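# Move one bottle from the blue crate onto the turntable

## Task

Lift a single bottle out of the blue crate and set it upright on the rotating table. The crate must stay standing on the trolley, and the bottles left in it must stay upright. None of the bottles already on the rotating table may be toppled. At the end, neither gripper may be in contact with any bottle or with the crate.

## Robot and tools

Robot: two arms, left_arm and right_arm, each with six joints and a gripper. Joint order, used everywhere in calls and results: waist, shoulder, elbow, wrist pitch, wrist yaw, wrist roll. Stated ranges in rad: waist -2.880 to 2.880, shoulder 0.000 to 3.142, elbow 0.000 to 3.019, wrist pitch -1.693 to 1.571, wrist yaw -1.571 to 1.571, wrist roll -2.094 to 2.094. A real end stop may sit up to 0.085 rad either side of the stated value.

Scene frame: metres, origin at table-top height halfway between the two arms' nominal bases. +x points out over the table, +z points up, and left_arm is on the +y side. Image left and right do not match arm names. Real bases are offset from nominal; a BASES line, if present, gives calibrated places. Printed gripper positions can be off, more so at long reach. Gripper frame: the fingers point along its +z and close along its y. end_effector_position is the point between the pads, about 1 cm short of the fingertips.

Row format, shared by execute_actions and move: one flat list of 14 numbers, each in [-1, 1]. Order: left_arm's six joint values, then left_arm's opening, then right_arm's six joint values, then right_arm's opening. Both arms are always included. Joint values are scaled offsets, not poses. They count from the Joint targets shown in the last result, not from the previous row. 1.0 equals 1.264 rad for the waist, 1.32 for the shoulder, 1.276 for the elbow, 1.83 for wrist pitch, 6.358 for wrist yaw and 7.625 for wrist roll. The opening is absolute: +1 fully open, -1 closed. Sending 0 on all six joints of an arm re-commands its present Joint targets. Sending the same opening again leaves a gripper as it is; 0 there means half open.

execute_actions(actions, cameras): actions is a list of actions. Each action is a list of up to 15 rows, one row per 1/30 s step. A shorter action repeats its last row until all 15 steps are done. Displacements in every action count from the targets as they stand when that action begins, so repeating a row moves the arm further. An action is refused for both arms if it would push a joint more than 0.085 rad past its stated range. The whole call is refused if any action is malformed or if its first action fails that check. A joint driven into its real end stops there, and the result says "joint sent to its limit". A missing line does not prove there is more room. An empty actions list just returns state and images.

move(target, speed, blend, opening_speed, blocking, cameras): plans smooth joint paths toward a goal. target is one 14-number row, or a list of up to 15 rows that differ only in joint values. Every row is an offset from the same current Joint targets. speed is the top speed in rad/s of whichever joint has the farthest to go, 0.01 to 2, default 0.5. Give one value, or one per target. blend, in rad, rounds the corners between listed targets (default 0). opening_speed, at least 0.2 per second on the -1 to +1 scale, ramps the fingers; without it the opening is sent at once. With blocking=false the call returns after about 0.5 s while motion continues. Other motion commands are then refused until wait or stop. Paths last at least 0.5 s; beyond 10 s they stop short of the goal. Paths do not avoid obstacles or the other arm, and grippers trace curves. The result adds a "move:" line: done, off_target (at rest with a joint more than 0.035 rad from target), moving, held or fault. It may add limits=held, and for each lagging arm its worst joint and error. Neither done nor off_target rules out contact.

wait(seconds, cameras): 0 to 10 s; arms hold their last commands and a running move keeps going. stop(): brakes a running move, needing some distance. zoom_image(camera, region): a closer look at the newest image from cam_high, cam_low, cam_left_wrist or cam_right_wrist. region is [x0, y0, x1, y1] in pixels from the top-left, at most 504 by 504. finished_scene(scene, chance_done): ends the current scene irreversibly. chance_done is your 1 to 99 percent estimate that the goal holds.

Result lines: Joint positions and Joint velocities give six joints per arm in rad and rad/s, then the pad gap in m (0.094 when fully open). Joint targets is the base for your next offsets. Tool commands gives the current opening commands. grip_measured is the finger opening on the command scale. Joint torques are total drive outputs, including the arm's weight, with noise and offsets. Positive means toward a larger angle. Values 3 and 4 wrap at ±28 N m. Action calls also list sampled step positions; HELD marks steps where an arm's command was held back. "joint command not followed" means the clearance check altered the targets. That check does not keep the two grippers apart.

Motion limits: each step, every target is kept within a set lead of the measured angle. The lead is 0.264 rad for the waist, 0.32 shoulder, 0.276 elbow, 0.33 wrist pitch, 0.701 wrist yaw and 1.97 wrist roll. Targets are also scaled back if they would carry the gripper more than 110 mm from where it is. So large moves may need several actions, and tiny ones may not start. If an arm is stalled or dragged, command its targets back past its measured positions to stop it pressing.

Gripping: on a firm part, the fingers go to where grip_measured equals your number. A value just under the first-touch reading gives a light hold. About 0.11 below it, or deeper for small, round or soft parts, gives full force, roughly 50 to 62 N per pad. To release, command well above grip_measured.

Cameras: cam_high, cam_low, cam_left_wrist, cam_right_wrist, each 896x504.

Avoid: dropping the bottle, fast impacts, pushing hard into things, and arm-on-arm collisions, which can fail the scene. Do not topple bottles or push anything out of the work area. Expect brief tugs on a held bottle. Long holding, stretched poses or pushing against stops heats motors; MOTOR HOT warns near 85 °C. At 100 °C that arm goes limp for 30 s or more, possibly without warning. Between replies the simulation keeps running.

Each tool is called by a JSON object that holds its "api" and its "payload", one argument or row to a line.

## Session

{"api": "execute_actions", "payload": {
  "actions": []
}}

Scene clock: 0.00 s.
left_arm: end_effector_position=(+0.0216, +0.1621, +0.1444) grip_measured=+1.000 end_effector_quat_wxyz=(-0.015, -0.401, +0.915, +0.051) | right_arm: end_effector_position=(+0.5912, -0.2308, +0.3851) grip_measured=+1.000 end_effector_quat_wxyz=(+0.513, +0.534, +0.671, +0.040)
Joint names: [waist, shoulder, elbow, wrist pitch, wrist yaw, wrist roll]
Joint positions: left_arm=[-1.211 0.912 0.694 -1.453 0.036 -2.039 0.094] | right_arm=[0.154 1.41 1.397 -0.625 0.66 1.177 0.094]
Joint velocities: left_arm=[0.005 -0.005 -0.012 -0.012 -0.007 -0.022 0] | right_arm=[0.005 -0.015 -0.012 -0.007 0.066 -0.007 0]
Joint torques (N m): no reading
Motor temperatures (°C): left_arm=[34 30 42 23 25 25 26] | right_arm=[28 27 41 29 24 26 23]
Heat: left arm: hottest elbow 42 °C; right arm: hottest elbow 41 °C.
Joint targets: left_arm=[-1.211 0.911 0.719 -1.453 0.036 -2.039] | right_arm=[0.154 1.408 1.429 -0.621 0.660 1.177]
Tool commands: left_gripper/opening=+1.0 right_gripper/opening=+1.0

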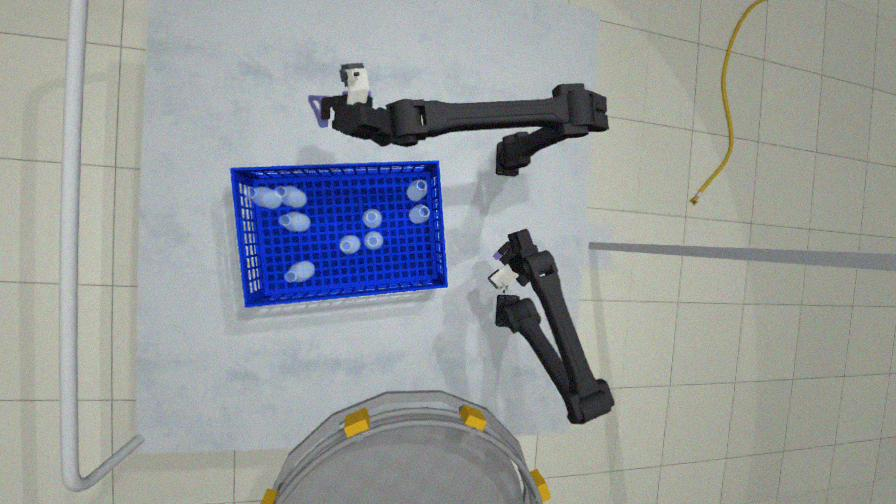

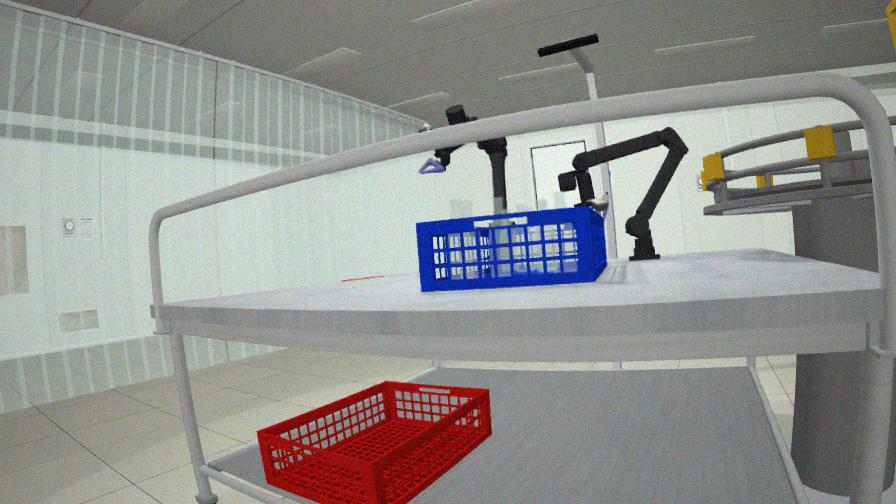

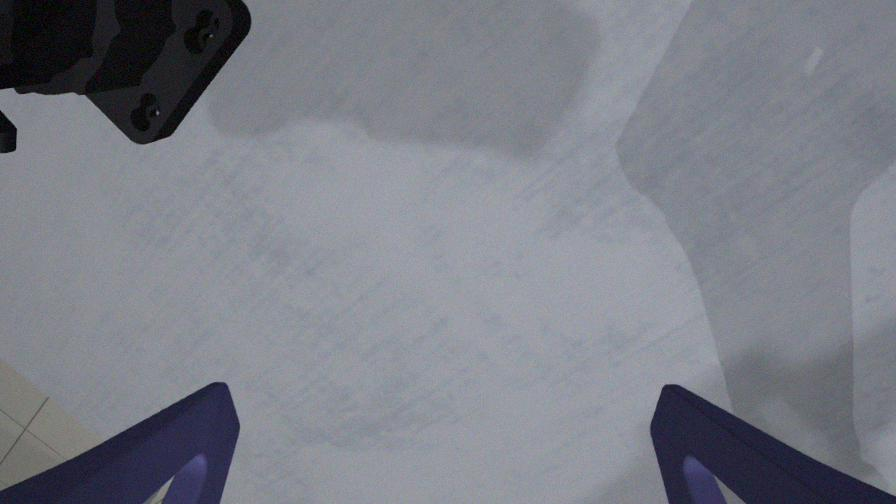

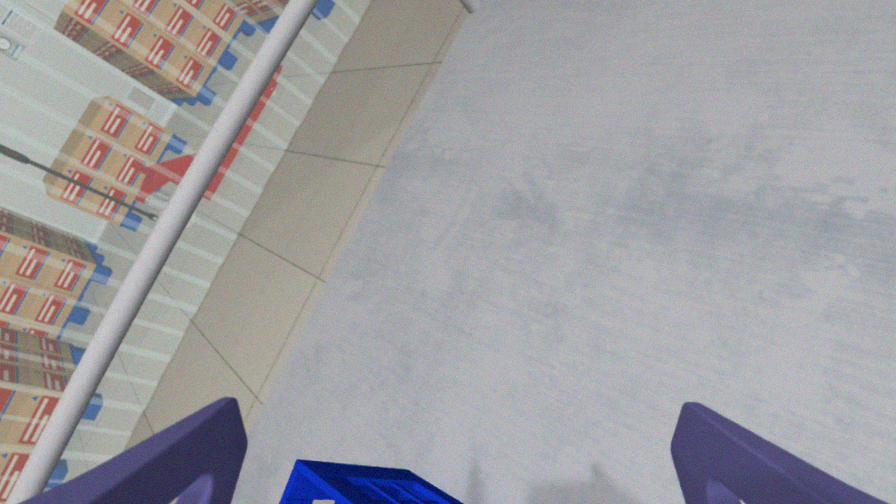

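{"api": "zoom_image", "payload": {
  "camera": "cam_high",
  "region": [220, 150, 460, 320]
}}

{"api": "zoom_image", "payload": {
  "camera": "cam_low",
  "region": [400, 160, 660, 310]
}}

Scaled by 2.100 from the camera's 896x504 image, which has a finer 1280x720 frame.

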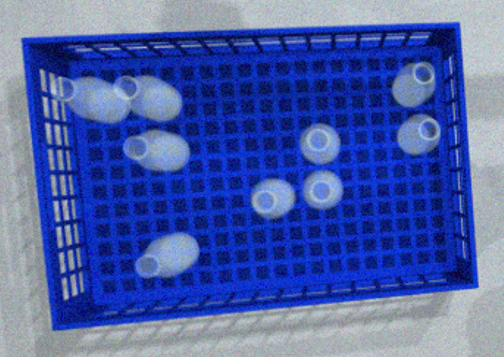

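Scaled by 1.938 from the camera's 896x504 image, which has a finer 1280x720 frame.

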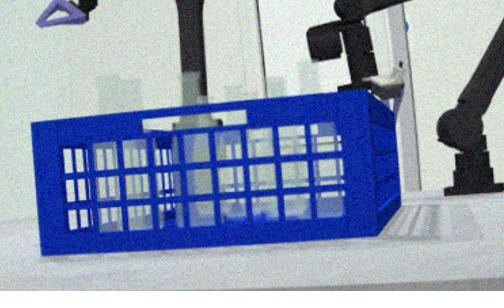

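{"api": "move", "payload": {
  "target": [
    [0.246,0.0674,0.6434,0.0836,-0.00566,0.1363,1,0,0,0,0,0,0,1],
    [0.8323,0.4432,0.569,0.4325,-0.00566,0.2674,1,0,0,0,0,0,0,1]
  ],
  "speed": [0.9,0.8],
  "blend": [0.15,0],
  "cameras": ["cam_high","cam_left_wrist"]
}}

Scene clock: 53.57 s.
left_arm: end_effector_position=(+0.5793, +0.2467, +0.3204) grip_measured=+1.000 end_effector_quat_wxyz=(+0.400, +0.066, +0.913, -0.034) | right_arm: end_effector_position=(+0.5912, -0.2308, +0.3851) grip_measured=+1.000 end_effector_quat_wxyz=(+0.513, +0.534, +0.671, +0.040)
Joint names: [waist, shoulder, elbow, wrist pitch, wrist yaw, wrist roll]
Joint positions: left_arm=[-0.153 1.503 1.436 -0.676 0.001 -0.011 0.094] | right_arm=[0.154 1.41 1.397 -0.625 0.66 1.177 0.094]
Joint velocities: left_arm=[-0.024 -0.005 -0.012 0.017 -0.051 0.022 0] | right_arm=[-0.015 -0.005 0.002 -0.002 -0.007 0.022 0]
Joint torques (N m): left_arm=[-1.67 -14.51 9.61 2.37 -0.06 0] | right_arm=[-0.62 -9.41 13.33 1.5 0.13 0.08]
Motor temperatures (°C): left_arm=[34 30 50 23 25 25 26] | right_arm=[28 28 53 29 24 26 23]
Heat: left arm: hottest elbow 50 °C; right arm: hottest elbow 53 °C.
Joint targets: left_arm=[-0.159 1.496 1.445 -0.661 0.000 0.000] | right_arm=[0.154 1.408 1.429 -0.621 0.660 1.177]
move: done
Images, in order (width x height): cam_high 896x504, cam_left_wrist 896x504.

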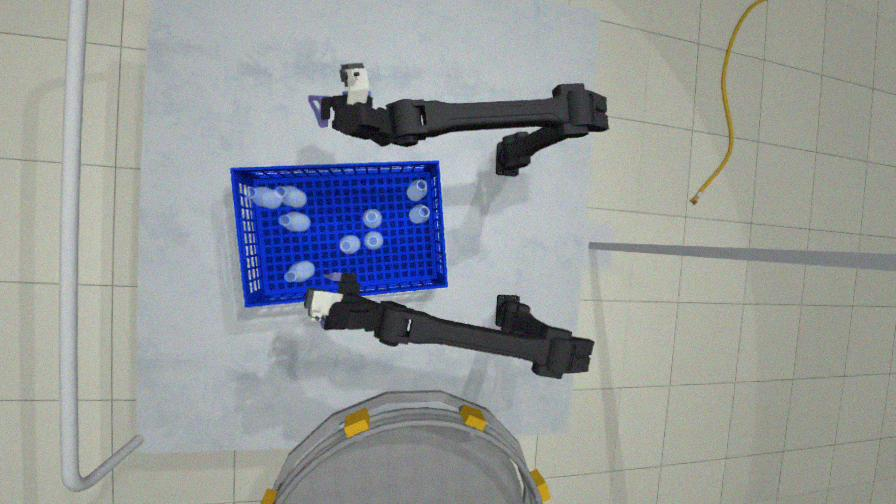

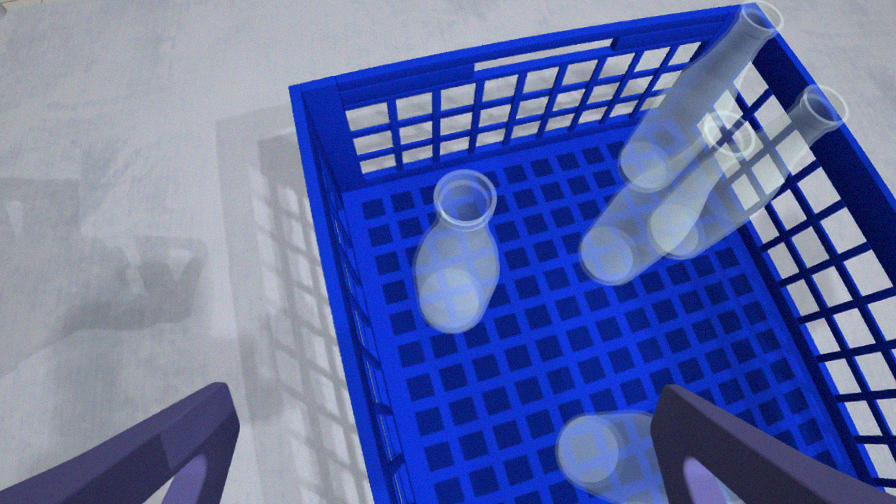

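{"api": "move", "payload": {
  "target": [-0.0119,0.203,0.1105,0.0809,0,0,1,0,0,0,0,0,0,1],
  "speed": 0.35,
  "cameras": ["cam_left_wrist","cam_low"]
}}

Scene clock: 95.00 s.
left_arm: end_effector_position=(+0.6601, +0.2237, +0.2356) grip_measured=+1.000 end_effector_quat_wxyz=(+0.395, +0.073, +0.915, -0.036) | right_arm: end_effector_position=(+0.5912, -0.2308, +0.3851) grip_measured=+1.000 end_effector_quat_wxyz=(+0.513, +0.534, +0.671, +0.040)
Joint names: [waist, shoulder, elbow, wrist pitch, wrist yaw, wrist roll]
Joint positions: left_arm=[-0.167 1.756 1.529 -0.527 0.001 -0.01 0.094] | right_arm=[0.154 1.41 1.397 -0.625 0.66 1.177 0.094]
Joint velocities: left_arm=[0.015 -0.005 -0.017 -0.007 0.022 -0.022 0] | right_arm=[-0.005 0.005 -0.012 0.017 0.051 -0.022 0]
Joint torques (N m): left_arm=[-2.55 -16.85 12.7 2.28 -0.07 -0.03] | right_arm=[-0.62 -9.35 13.33 1.5 0.12 0.08]
Motor temperatures (°C): left_arm=[34 31 53 23 25 25 25] | right_arm=[27 29 57 29 24 26 23]
Heat: left arm: hottest elbow 53 °C; right arm: hottest elbow 57 °C.
Joint targets: left_arm=[-0.174 1.764 1.586 -0.513 0.000 0.000] | right_arm=[0.154 1.408 1.429 -0.621 0.660 1.177]
move: off_target (left_arm); left_arm: the elbow is farthest, 0.057 rad from its target
Images, in order (width x height): cam_low 896x504, cam_left_wrist 896x504.

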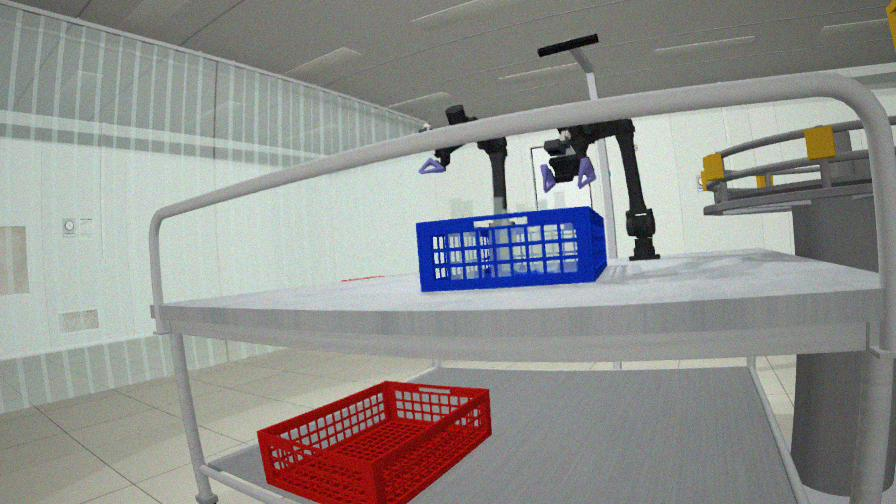

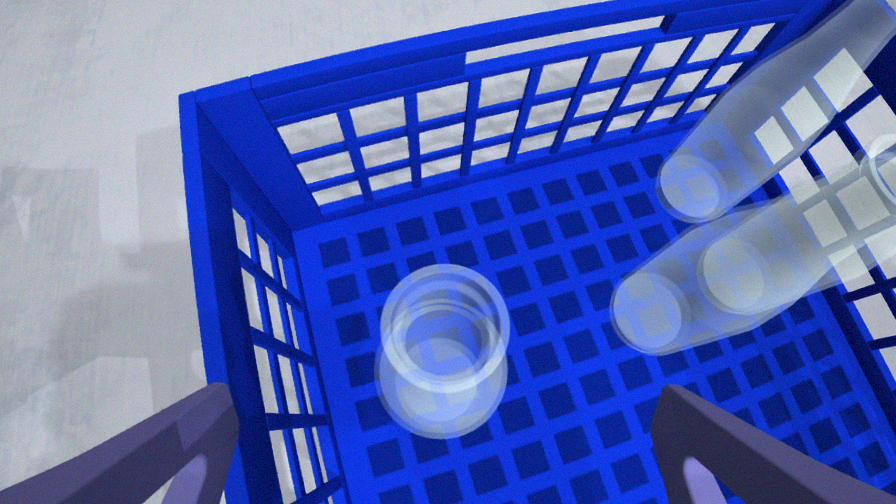

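{"api": "move", "payload": {
  "target": [0,0.0498,0.0244,0.019,0,0,1,0,0,0,0,0,0,1],
  "speed": 0.15,
  "cameras": ["cam_left_wrist"]
}}

Scene clock: 125.80 s.
left_arm: end_effector_position=(+0.6799, +0.2203, +0.2124) grip_measured=+1.000 end_effector_quat_wxyz=(+0.395, +0.073, +0.915, -0.036) | right_arm: end_effector_position=(+0.5912, -0.2308, +0.3851) grip_measured=+1.000 end_effector_quat_wxyz=(+0.513, +0.534, +0.671, +0.040)
Joint names: [waist, shoulder, elbow, wrist pitch, wrist yaw, wrist roll]
Joint positions: left_arm=[-0.167 1.822 1.56 -0.493 0.001 -0.01 0.094] | right_arm=[0.154 1.41 1.397 -0.625 0.66 1.177 0.094]
Joint velocities: left_arm=[0.005 -0.005 -0.027 0.002 0.051 -0.022 0] | right_arm=[-0.005 -0.005 -0.012 -0.007 0.022 -0.007 0]
Joint torques (N m): left_arm=[-2.26 -17.32 12.59 2.18 -0.05 -0.02] | right_arm=[-0.56 -9.47 13.33 1.5 0.12 0.08]
Motor temperatures (°C): left_arm=[34 33 55 23 25 25 25] | right_arm=[27 29 58 29 24 26 23]
Heat: left arm: hottest elbow 55 °C; right arm: hottest elbow 58 °C.
Joint targets: left_arm=[-0.174 1.830 1.617 -0.478 0.000 0.000] | right_arm=[0.154 1.408 1.429 -0.621 0.660 1.177]
move: off_target (left_arm); left_arm: the elbow is farthest, 0.058 rad from its target
Images, in order (width x height): cam_left_wrist 896x504.

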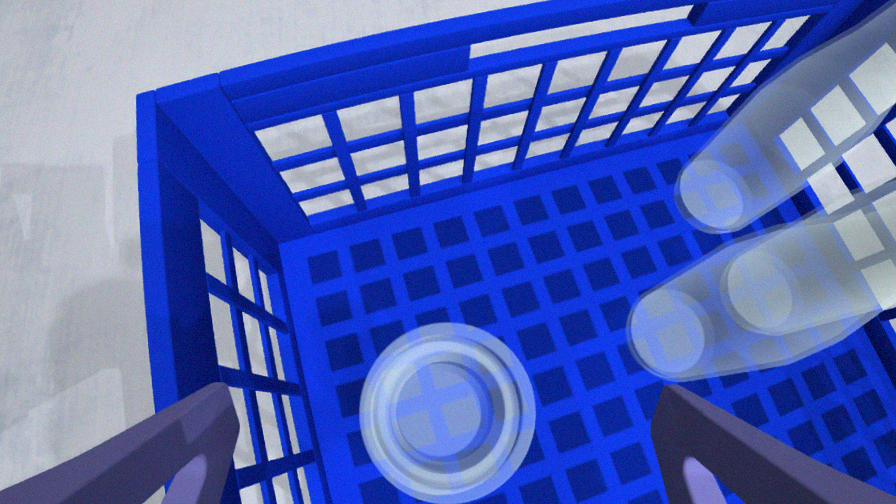

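{"api": "execute_actions", "payload": {
  "actions": [],
  "cameras": ["cam_left_wrist", "cam_high"]
}}

Scene clock: 154.50 s.
left_arm: end_effector_position=(+0.6799, +0.2203, +0.2124) grip_measured=+1.000 end_effector_quat_wxyz=(+0.395, +0.073, +0.915, -0.036) | right_arm: end_effector_position=(+0.5912, -0.2308, +0.3851) grip_measured=+1.000 end_effector_quat_wxyz=(+0.513, +0.534, +0.671, +0.040)
Joint names: [waist, shoulder, elbow, wrist pitch, wrist yaw, wrist roll]
Joint positions: left_arm=[-0.167 1.822 1.56 -0.493 0.001 -0.01 0.094] | right_arm=[0.154 1.41 1.397 -0.625 0.66 1.177 0.094]
Joint velocities: left_arm=[-0.005 -0.005 0.012 -0.007 -0.022 -0.037 0] | right_arm=[-0.024 -0.015 -0.002 0.002 0.022 -0.066 0]
Joint torques (N m): left_arm=[-2.2 -17.96 12.64 2.33 -0.04 -0.03] | right_arm=[-0.56 -9.41 13.31 1.48 0.12 0.08]
Motor temperatures (°C): left_arm=[33 37 59 23 25 25 25] | right_arm=[27 29 59 29 24 26 23]
Heat: left arm: hottest elbow 59 °C; right arm: hottest elbow 59 °C.
Joint targets: left_arm=[-0.174 1.830 1.617 -0.478 0.000 0.000] | right_arm=[0.154 1.408 1.429 -0.621 0.660 1.177]
Tool commands: left_gripper/opening=+1.0 right_gripper/opening=+1.0
Images, in order (width x height): cam_high 896x504, cam_left_wrist 896x504.

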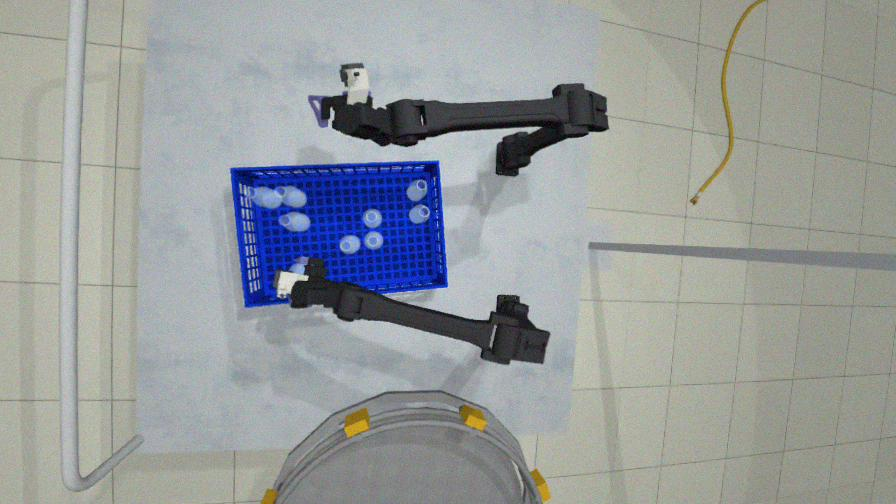

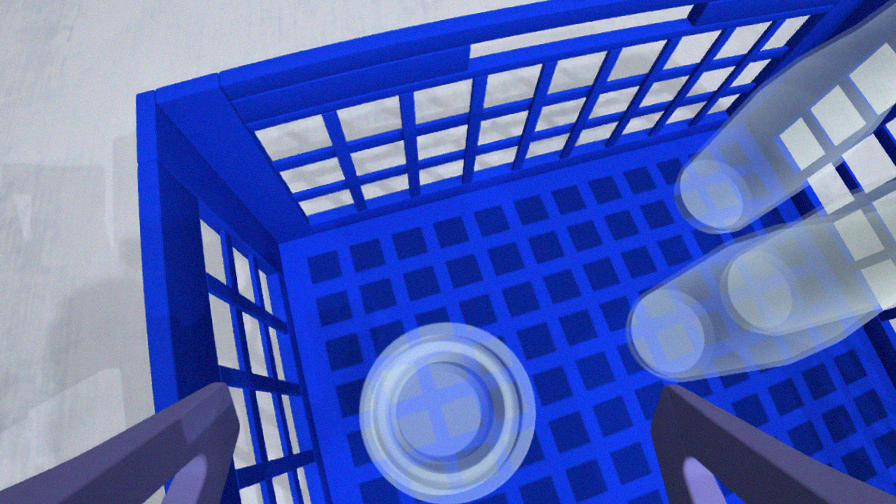

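{"api": "move", "payload": {
  "target": [0,0,0,0,0,0,-0.5,0,0,0,0,0,0,1],
  "opening_speed": 1.5,
  "cameras": ["cam_left_wrist"]
}}

Scene clock: 159.00 s.
left_arm: end_effector_position=(+0.6799, +0.2203, +0.2124) grip_measured=-0.367 end_effector_quat_wxyz=(+0.395, +0.074, +0.915, -0.036) | right_arm: end_effector_position=(+0.5912, -0.2308, +0.3851) grip_measured=+1.000 end_effector_quat_wxyz=(+0.513, +0.534, +0.671, +0.040)
Joint names: [waist, shoulder, elbow, wrist pitch, wrist yaw, wrist roll]
Joint positions: left_arm=[-0.167 1.822 1.56 -0.493 0.001 -0.01 0.03] | right_arm=[0.154 1.41 1.397 -0.625 0.66 1.177 0.094]
Joint velocities: left_arm=[0.015 0.005 -0.002 -0.022 0.007 0.007 0] | right_arm=[-0.024 0.005 0.007 -0.002 -0.051 0.051 0]
Joint torques (N m): left_arm=[-2.49 -17.73 12.6 2.28 -0.06 -0.01] | right_arm=[-0.62 -9.41 13.33 1.5 0.12 0.08]
Motor temperatures (°C): left_arm=[33 37 60 23 25 25 25] | right_arm=[27 29 60 29 24 26 23]
Heat: left arm: hottest elbow 60 °C; right arm: hottest elbow 60 °C.
Joint targets: left_arm=[-0.174 1.830 1.617 -0.478 0.000 0.000] | right_arm=[0.154 1.408 1.429 -0.621 0.660 1.177]
move: off_target (left_arm); left_arm: the elbow is farthest, 0.057 rad from its target
Images, in order (width x height): cam_left_wrist 896x504.

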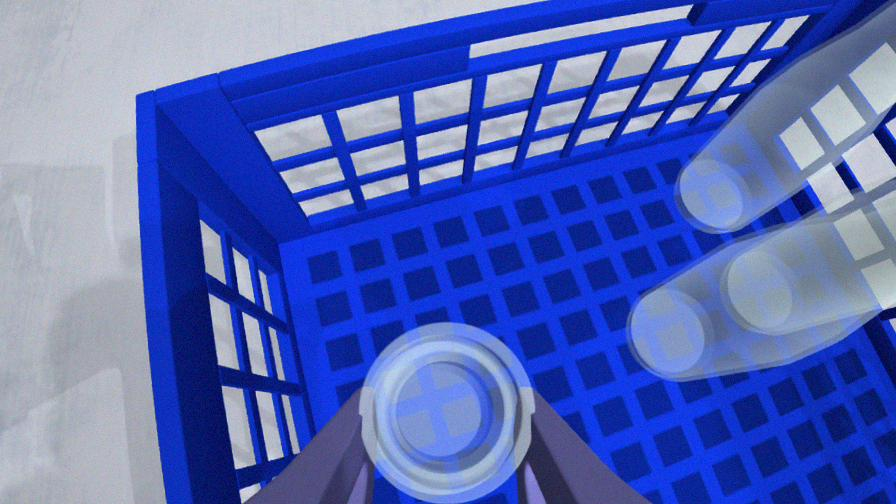

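{"api": "move", "payload": {
  "target": [
    [0,-0.0606,0.156,-0.1486,0,0,-0.5,0.0347,-0.1382,-0.0181,0.0190,-0.0810,-0.0463,1],
    [0,-0.1515,0.2845,-0.3049,0,0,-0.5,0.0751,-0.2994,-0.0392,0.0412,-0.1754,-0.1004,1],
    [0.2168,-0.2682,0.3691,-0.4492,0,0,-0.5,0.1155,-0.4606,-0.0603,0.0634,-0.2699,-0.1544,1]
  ],
  "speed": [0.6,0.8,0.8],
  "blend": 0.08,
  "cameras": ["cam_left_wrist", "cam_right_wrist", "cam_high", "cam_low"]
}}

Scene clock: 190.40 s.
left_arm: end_effector_position=(+0.5218, +0.3985, +0.5395) grip_measured=-0.367 end_effector_quat_wxyz=(+0.392, -0.049, +0.918, +0.017) | right_arm: end_effector_position=(+0.2345, +0.0025, +0.6540) grip_measured=+1.000 end_effector_quat_wxyz=(+0.558, -0.445, +0.542, +0.444)
Joint names: [waist, shoulder, elbow, wrist pitch, wrist yaw, wrist roll]
Joint positions: left_arm=[0.1 1.489 2.028 -1.304 0 -0.01 0.03] | right_arm=[0.285 0.796 1.347 -0.517 -1.054 0.015 0.094]
Joint velocities: left_arm=[-0.015 -0.015 -0.002 0.027 -0.066 -0.051 -0.001] | right_arm=[0.005 -0.015 0.012 -0.022 0.022 -0.066 0]
Joint torques (N m): left_arm=[-1.38 -13.33 12.16 1.84 -0.02 -0.07] | right_arm=[0.62 -0.26 9.92 1.83 -0.23 -0.02]
Motor temperatures (°C): left_arm=[33 38 62 23 25 25 27] | right_arm=[27 29 60 29 24 26 23]
Heat: left arm: hottest elbow 62 °C; right arm: hottest elbow 60 °C.
Joint targets: left_arm=[0.100 1.476 2.088 -1.300 0.000 0.000] | right_arm=[0.300 0.800 1.352 -0.505 -1.056 0.000]
move: off_target (left_arm); left_arm: the elbow is farthest, 0.060 rad from its target

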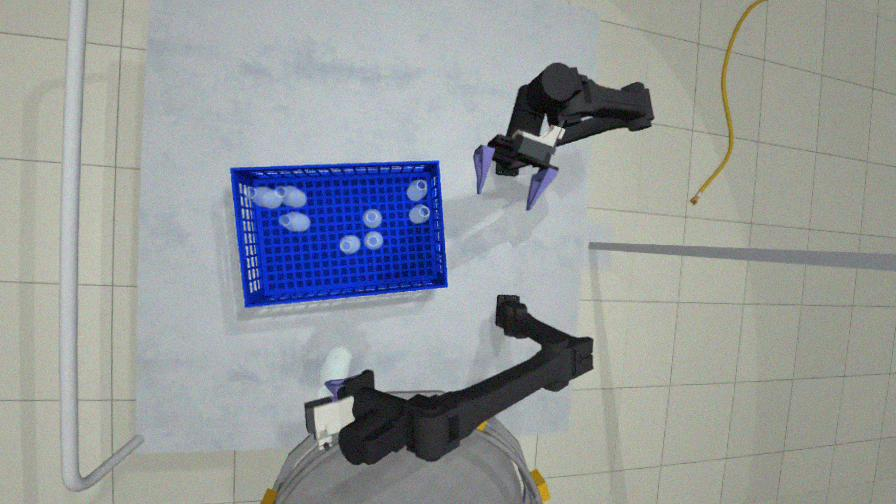

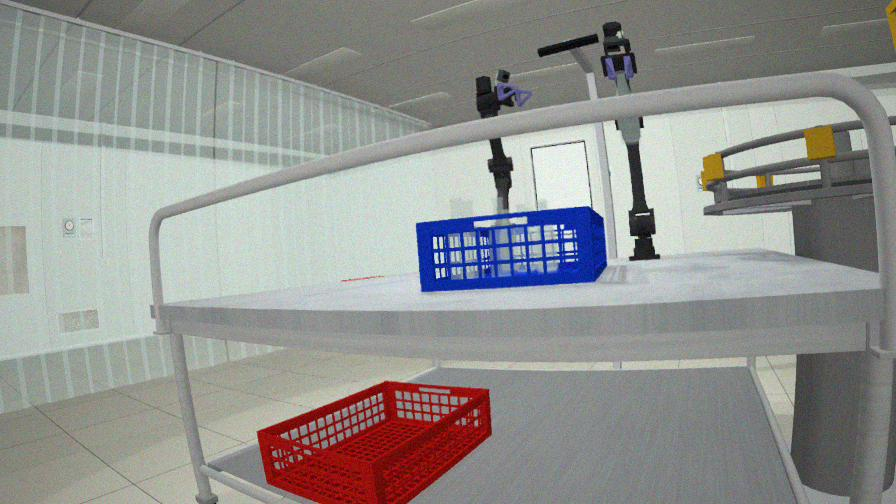

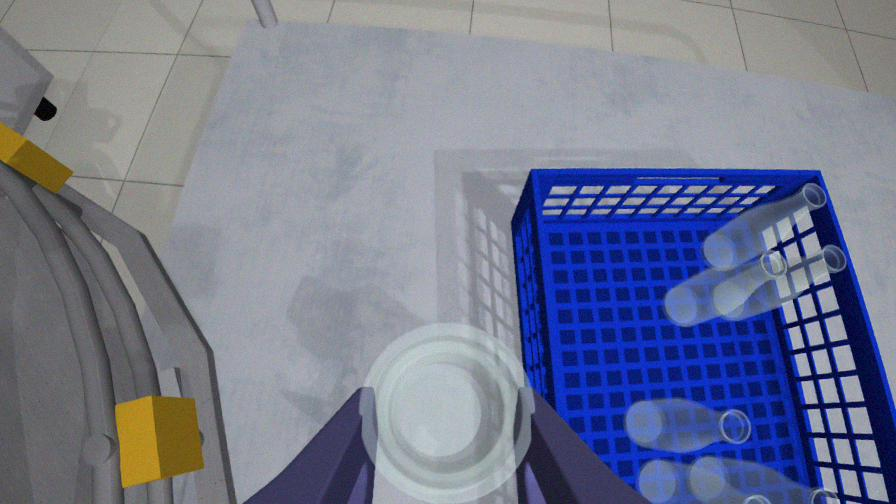

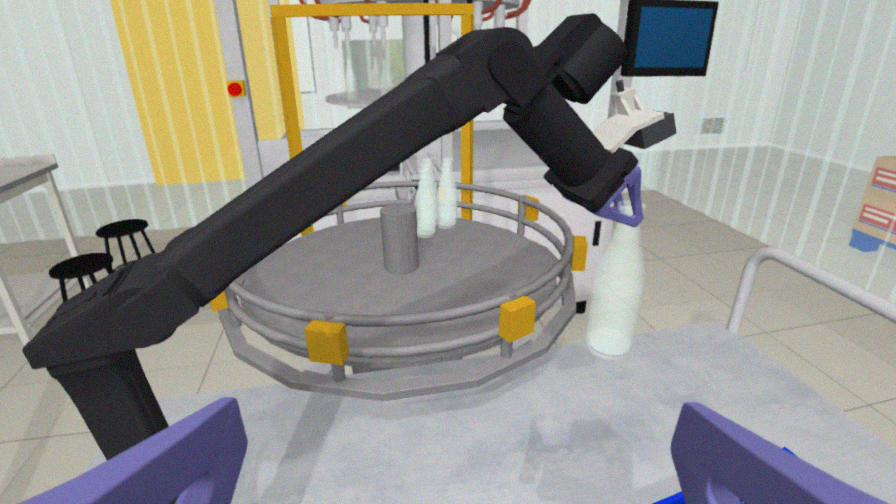

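{"api": "move", "payload": {
  "target": [
    [0.3560,-0.0841,0.0462,-0.0893,0,0,-0.5,0,0,0,0,0,0,1],
    [0.5934,-0.0576,0.0329,-0.0645,0,0,-0.5,0,0,0,0,0,0,1],
    [0.7809,-0.0803,-0.1865,0.0738,0,0,-0.5,0,0,0,0,0,0,1]
  ],
  "speed": [0.6,0.6,0.45],
  "blend": 0.1,
  "cameras": ["cam_left_wrist", "cam_right_wrist"]
}}

Scene clock: 238.57 s.
left_arm: end_effector_position=(+0.2163, +0.8305, +0.5078) grip_measured=-0.367 end_effector_quat_wxyz=(+0.340, -0.478, +0.783, +0.204) | right_arm: end_effector_position=(+0.2345, +0.0025, +0.6540) grip_measured=+1.000 end_effector_quat_wxyz=(+0.558, -0.445, +0.542, +0.444)
Joint names: [waist, shoulder, elbow, wrist pitch, wrist yaw, wrist roll]
Joint positions: left_arm=[1.09 1.398 1.834 -1.19 -0.001 -0.008 0.03] | right_arm=[0.285 0.796 1.347 -0.517 -1.054 0.014 0.094]
Joint velocities: left_arm=[0.005 -0.015 -0.032 -0.012 -0.081 -0.022 0.001] | right_arm=[-0.005 -0.015 0.017 -0.012 -0.007 -0.007 0]
Joint torques (N m): left_arm=[-2.08 -13.92 9.65 2.71 0.03 -0.03] | right_arm=[0.62 -0.32 9.92 1.81 -0.23 -0.02]
Motor temperatures (°C): left_arm=[33 35 60 23 25 25 28] | right_arm=[27 28 56 28 24 26 23]
Heat: left arm: hottest elbow 60 °C; right arm: hottest elbow 56 °C.
Joint targets: left_arm=[1.087 1.370 1.850 -1.165 0.000 0.000] | right_arm=[0.300 0.800 1.352 -0.505 -1.056 0.000]
move: done
Images, in order (width x height): cam_left_wrist 896x504, cam_right_wrist 896x504.

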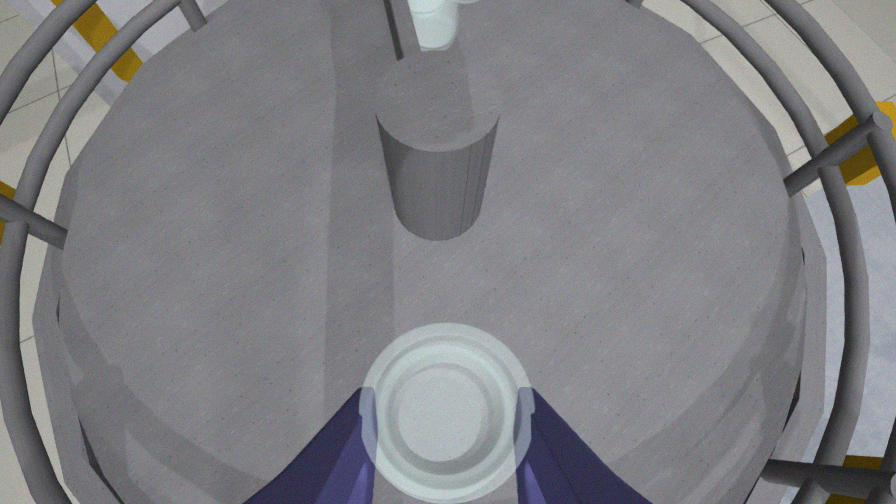

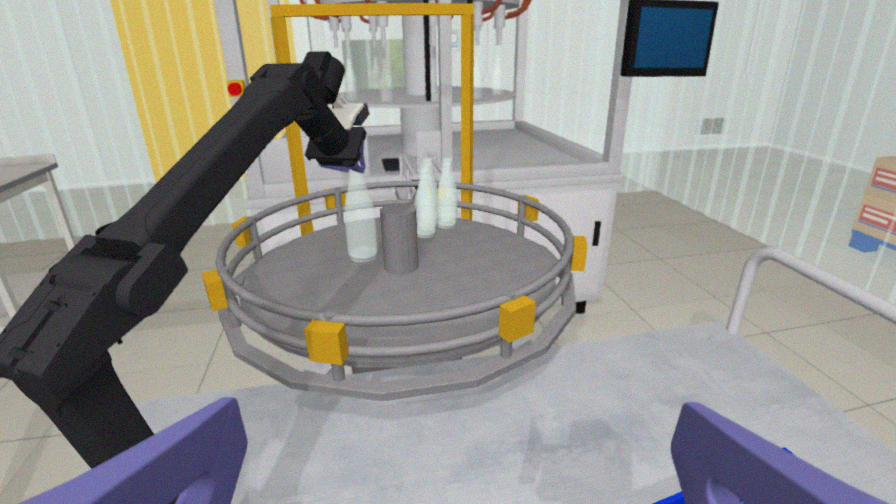

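{"api": "move", "payload": {
  "target": [
    [0,-0.0466,-0.1906,0.0993,0,0,-0.5,0,0,0,0,0,0,1],
    [0,-0.0525,-0.2232,0.1178,0,0,-0.5,0,0,0,0,0,0,1]
  ],
  "speed": [0.35,0.08],
  "blend": 0.015,
  "cameras": ["cam_left_wrist", "cam_right_wrist"]
}}

Scene clock: 275.87 s.
left_arm: end_effector_position=(+0.2165, +0.8308, +0.4294) grip_measured=-0.367 end_effector_quat_wxyz=(+0.340, -0.478, +0.784, +0.204) | right_arm: end_effector_position=(+0.2345, +0.0025, +0.6540) grip_measured=+1.000 end_effector_quat_wxyz=(+0.558, -0.445, +0.542, +0.444)
Joint names: [waist, shoulder, elbow, wrist pitch, wrist yaw, wrist roll]
Joint positions: left_arm=[1.09 1.331 1.552 -0.976 -0.001 -0.008 0.03] | right_arm=[0.285 0.796 1.347 -0.517 -1.054 0.014 0.094]
Joint velocities: left_arm=[-0.015 0.005 -0.017 0.007 0.007 0.081 0] | right_arm=[-0.005 -0.024 0.012 0.017 0.081 0.007 0]
Joint torques (N m): left_arm=[-2.37 -13.51 9.73 2.78 0.02 -0.07] | right_arm=[0.62 -0.32 9.91 1.83 -0.23 -0.03]
Motor temperatures (°C): left_arm=[33 35 60 23 25 25 28] | right_arm=[27 27 55 28 24 26 23]
Heat: left arm: hottest elbow 60 °C; right arm: hottest elbow 55 °C.
Joint targets: left_arm=[1.087 1.301 1.565 -0.950 0.000 0.000] | right_arm=[0.300 0.800 1.352 -0.505 -1.056 0.000]
move: done
Images, in order (width x height): cam_left_wrist 896x504, cam_right_wrist 896x504.

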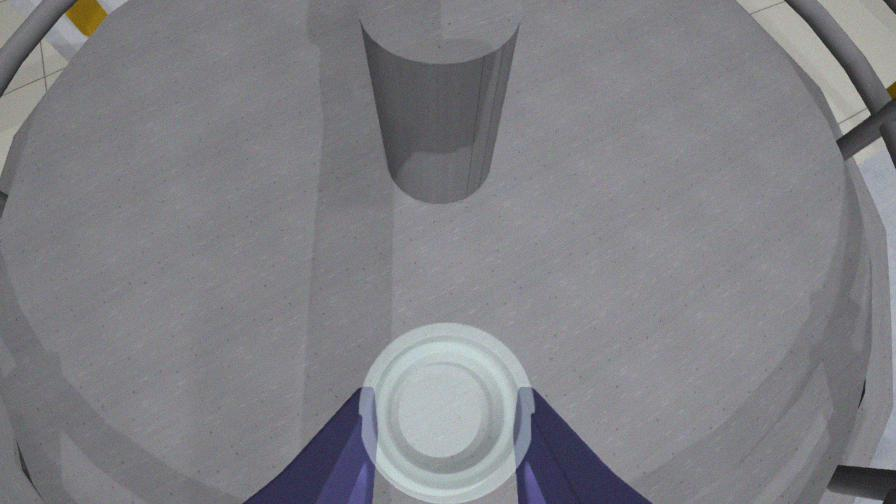

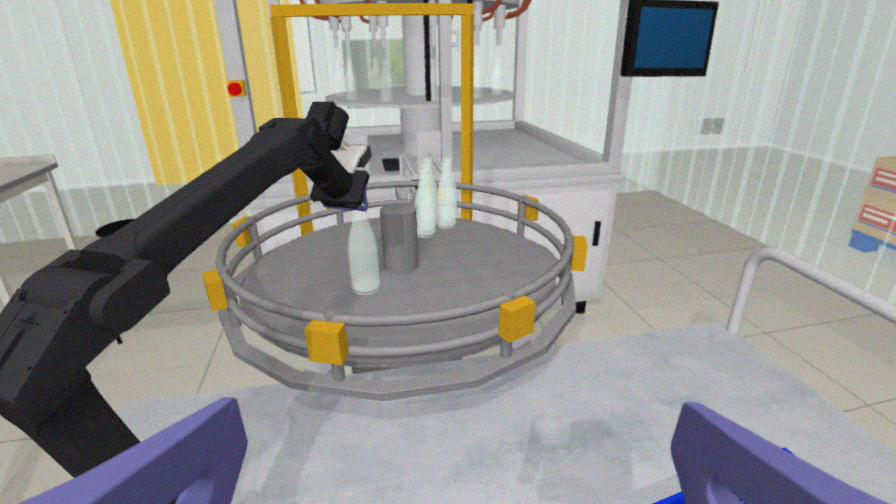

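{"api": "zoom_image", "payload": {
  "camera": "cam_right_wrist",
  "region": [300, 180, 460, 320]
}}

Scaled by 3.150 from the camera's 896x504 image, which has a finer 1280x720 frame.

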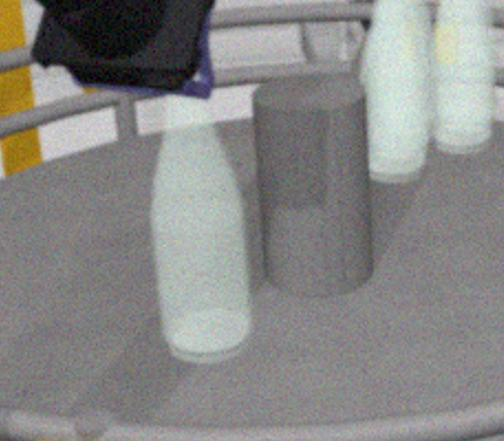

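{"api": "move", "payload": {
  "target": [0,-0.0039,-0.0222,0.0127,0,0,-0.5,0,0,0,0,0,0,1],
  "speed": 0.06,
  "cameras": ["cam_left_wrist"]
}}

Scene clock: 287.00 s.
left_arm: end_effector_position=(+0.2167, +0.8312, +0.4195) grip_measured=-0.367 end_effector_quat_wxyz=(+0.339, -0.479, +0.784, +0.204) | right_arm: end_effector_position=(+0.2345, +0.0025, +0.6540) grip_measured=+1.000 end_effector_quat_wxyz=(+0.558, -0.445, +0.542, +0.444)
Joint names: [waist, shoulder, elbow, wrist pitch, wrist yaw, wrist roll]
Joint positions: left_arm=[1.09 1.328 1.523 -0.952 -0.001 -0.008 0.03] | right_arm=[0.285 0.796 1.347 -0.517 -1.054 0.014 0.094]
Joint velocities: left_arm=[0.005 -0.005 0.007 0.007 0.007 -0.037 0] | right_arm=[0.005 -0.015 -0.007 0.017 0.066 0.051 0]
Joint torques (N m): left_arm=[-2.32 -13.51 9.83 2.74 0.02 -0.07] | right_arm=[0.67 -0.32 9.92 1.81 -0.23 -0.02]
Motor temperatures (°C): left_arm=[33 34 58 23 25 25 28] | right_arm=[27 27 55 28 24 26 23]
Heat: left arm: hottest elbow 58 °C; right arm: hottest elbow 55 °C.
Joint targets: left_arm=[1.087 1.296 1.537 -0.926 0.000 0.000] | right_arm=[0.300 0.800 1.352 -0.505 -1.056 0.000]
move: done
Images, in order (width x height): cam_left_wrist 896x504.

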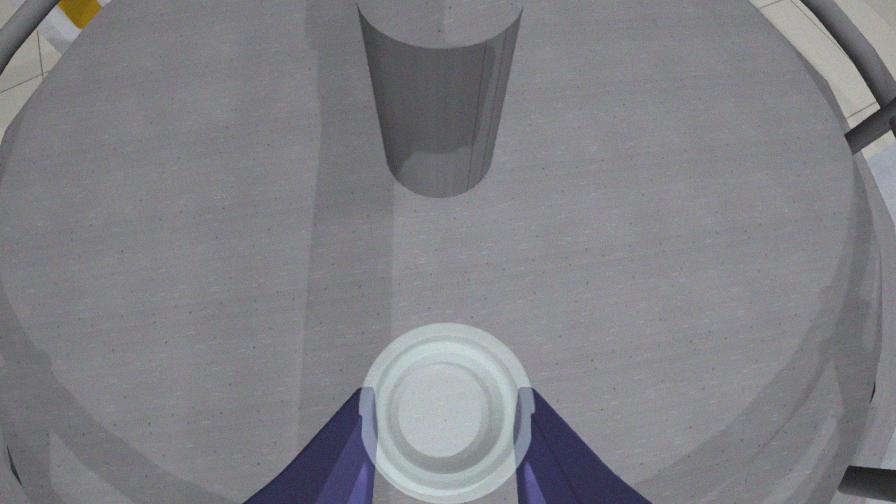

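{"api": "move", "payload": {
  "target": [0,-0.0017,-0.0099,0.0057,0,0,-0.5,0,0,0,0,0,0,1],
  "speed": 0.06,
  "cameras": ["cam_left_wrist"]
}}

Scene clock: 311.10 s.
left_arm: end_effector_position=(+0.2166, +0.8309, +0.4162) grip_measured=-0.367 end_effector_quat_wxyz=(+0.340, -0.478, +0.784, +0.204) | right_arm: end_effector_position=(+0.2345, +0.0025, +0.6540) grip_measured=+1.000 end_effector_quat_wxyz=(+0.558, -0.445, +0.542, +0.444)
Joint names: [waist, shoulder, elbow, wrist pitch, wrist yaw, wrist roll]
Joint positions: left_arm=[1.09 1.325 1.511 -0.942 -0.001 -0.008 0.03] | right_arm=[0.285 0.796 1.347 -0.517 -1.054 0.014 0.094]
Joint velocities: left_arm=[-0.015 -0.015 0.002 -0.007 0.007 -0.022 0] | right_arm=[-0.015 -0.005 -0.002 -0.002 -0.051 -0.051 0]
Joint torques (N m): left_arm=[-2.02 -13.27 9.88 2.78 0.01 -0.02] | right_arm=[0.67 -0.26 9.92 1.81 -0.24 -0.02]
Motor temperatures (°C): left_arm=[33 33 55 23 25 25 28] | right_arm=[26 27 54 28 24 26 23]
Heat: left arm: hottest elbow 55 °C; right arm: hottest elbow 54 °C.
Joint targets: left_arm=[1.087 1.293 1.524 -0.916 0.000 0.000] | right_arm=[0.300 0.800 1.352 -0.505 -1.056 0.000]
move: done
Images, in order (width x height): cam_left_wrist 896x504.

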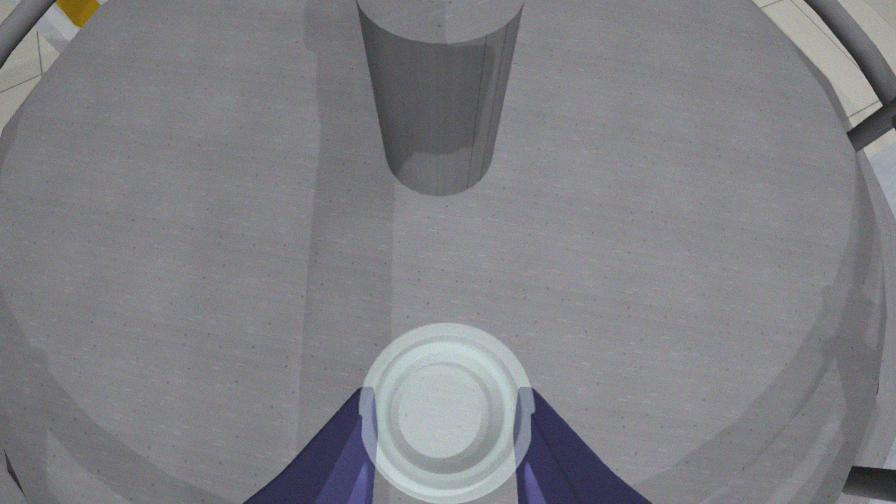

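{"api": "move", "payload": {
  "target": [0,-0.0015,-0.0085,0.0048,0,0,-0.5,0,0,0,0,0,0,1],
  "speed": 0.06,
  "cameras": ["cam_left_wrist"]
}}

Scene clock: 316.07 s.
left_arm: end_effector_position=(+0.2165, +0.8307, +0.4128) grip_measured=-0.367 end_effector_quat_wxyz=(+0.340, -0.478, +0.784, +0.204) | right_arm: end_effector_position=(+0.2345, +0.0025, +0.6540) grip_measured=+1.000 end_effector_quat_wxyz=(+0.558, -0.445, +0.542, +0.444)
Joint names: [waist, shoulder, elbow, wrist pitch, wrist yaw, wrist roll]
Joint positions: left_arm=[1.09 1.323 1.5 -0.933 -0.001 -0.008 0.03] | right_arm=[0.285 0.796 1.347 -0.517 -1.054 0.014 0.094]
Joint velocities: left_arm=[0.015 -0.005 0.012 0.002 0.007 -0.007 0] | right_arm=[-0.005 -0.005 0.007 -0.002 0.022 -0.037 0]
Joint torques (N m): left_arm=[-2.02 -13.51 9.73 2.73 0 -0.07] | right_arm=[0.67 -0.32 9.94 1.83 -0.23 -0.02]
Motor temperatures (°C): left_arm=[33 34 55 24 25 25 28] | right_arm=[26 27 54 28 24 26 23]
Heat: left arm: hottest elbow 55 °C; right arm: hottest elbow 54 °C.
Joint targets: left_arm=[1.087 1.291 1.513 -0.907 0.000 0.000] | right_arm=[0.300 0.800 1.352 -0.505 -1.056 0.000]
move: done
Images, in order (width x height): cam_left_wrist 896x504.

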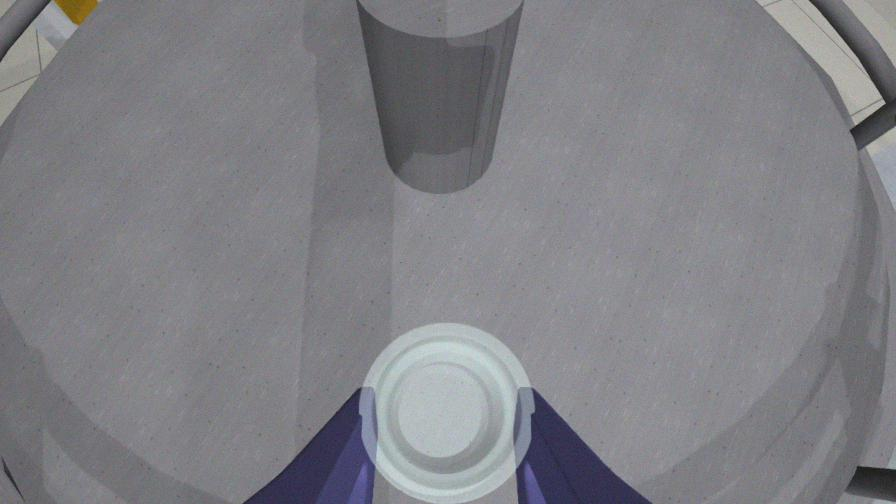

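{"api": "execute_actions", "payload": {
  "actions": [],
  "cameras": ["cam_left_wrist", "cam_right_wrist"]
}}

{"api": "zoom_image", "payload": {
  "camera": "cam_right_wrist",
  "region": [330, 200, 410, 310]
}}

{"api": "zoom_image", "payload": {
  "camera": "cam_left_wrist",
  "region": [340, 310, 550, 504]
}}

Scene clock: 329.00 s.
left_arm: end_effector_position=(+0.2165, +0.8308, +0.4129) grip_measured=-0.367 end_effector_quat_wxyz=(+0.340, -0.478, +0.784, +0.204) | right_arm: end_effector_position=(+0.2345, +0.0025, +0.6540) grip_measured=+1.000 end_effector_quat_wxyz=(+0.558, -0.445, +0.542, +0.444)
Joint names: [waist, shoulder, elbow, wrist pitch, wrist yaw, wrist roll]
Joint positions: left_arm=[1.09 1.323 1.5 -0.933 -0.001 -0.008 0.03] | right_arm=[0.285 0.796 1.347 -0.517 -1.054 0.014 0.094]
Joint velocities: left_arm=[0.015 -0.015 -0.017 -0.027 0.022 0.007 0] | right_arm=[0.005 -0.005 0.007 0.007 0.066 0.022 0]
Joint torques (N m): left_arm=[-2.08 -13.33 9.69 2.67 0 -0.07] | right_arm=[0.67 -0.26 9.92 1.83 -0.23 -0.03]
Motor temperatures (°C): left_arm=[33 33 54 24 25 25 29] | right_arm=[26 27 54 28 24 26 23]
Heat: left arm: hottest elbow 54 °C; right arm: hottest elbow 54 °C.
Joint targets: left_arm=[1.087 1.291 1.513 -0.907 0.000 0.000] | right_arm=[0.300 0.800 1.352 -0.505 -1.056 0.000]
Tool commands: left_gripper/opening=-0.5 right_gripper/opening=+1.0
Images, in order (width x height): cam_left_wrist 896x504, cam_right_wrist 896x504.

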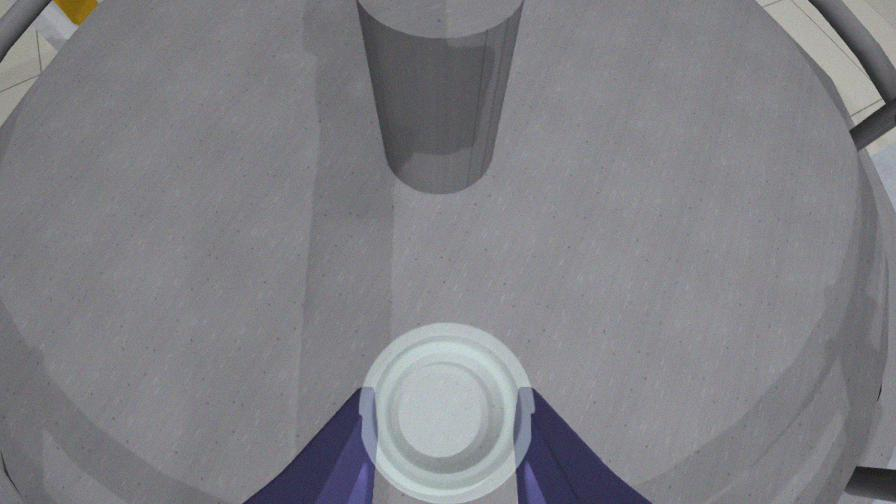

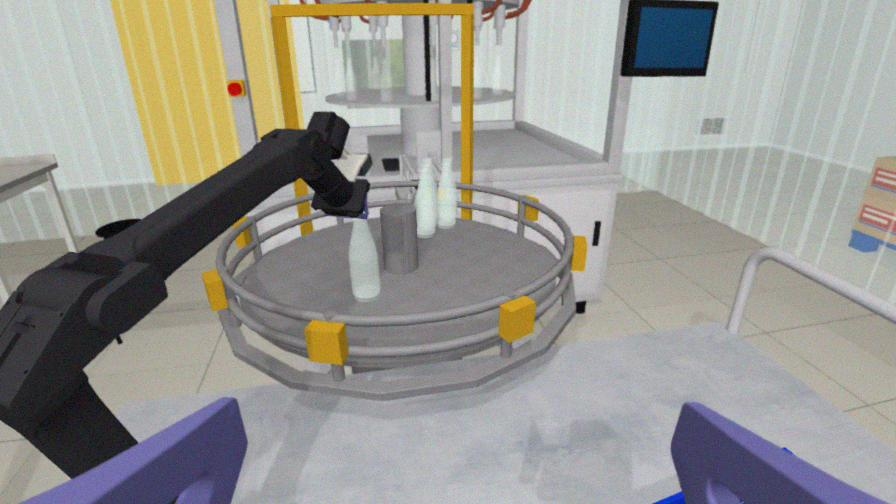

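Scaled by 4.582 from the camera's 896x504 image, which has a finer 1280x720 frame.

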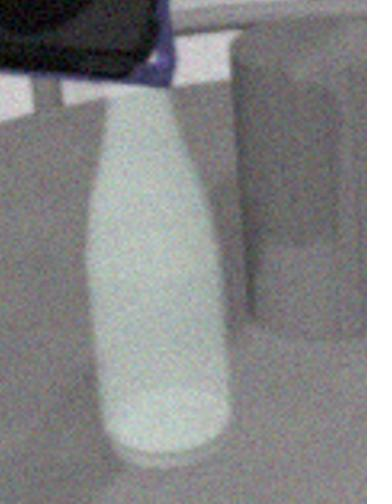

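Scaled by 2.400 from the camera's 896x504 image, which has a finer 1280x720 frame.

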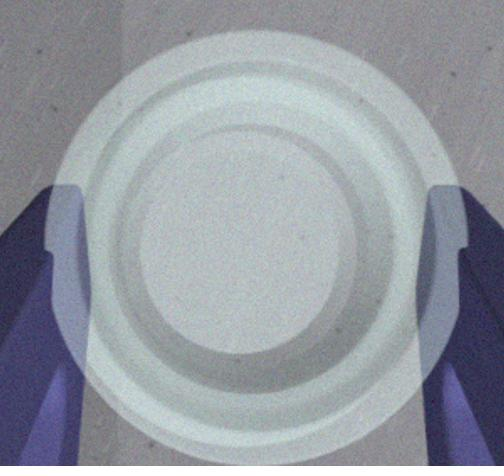

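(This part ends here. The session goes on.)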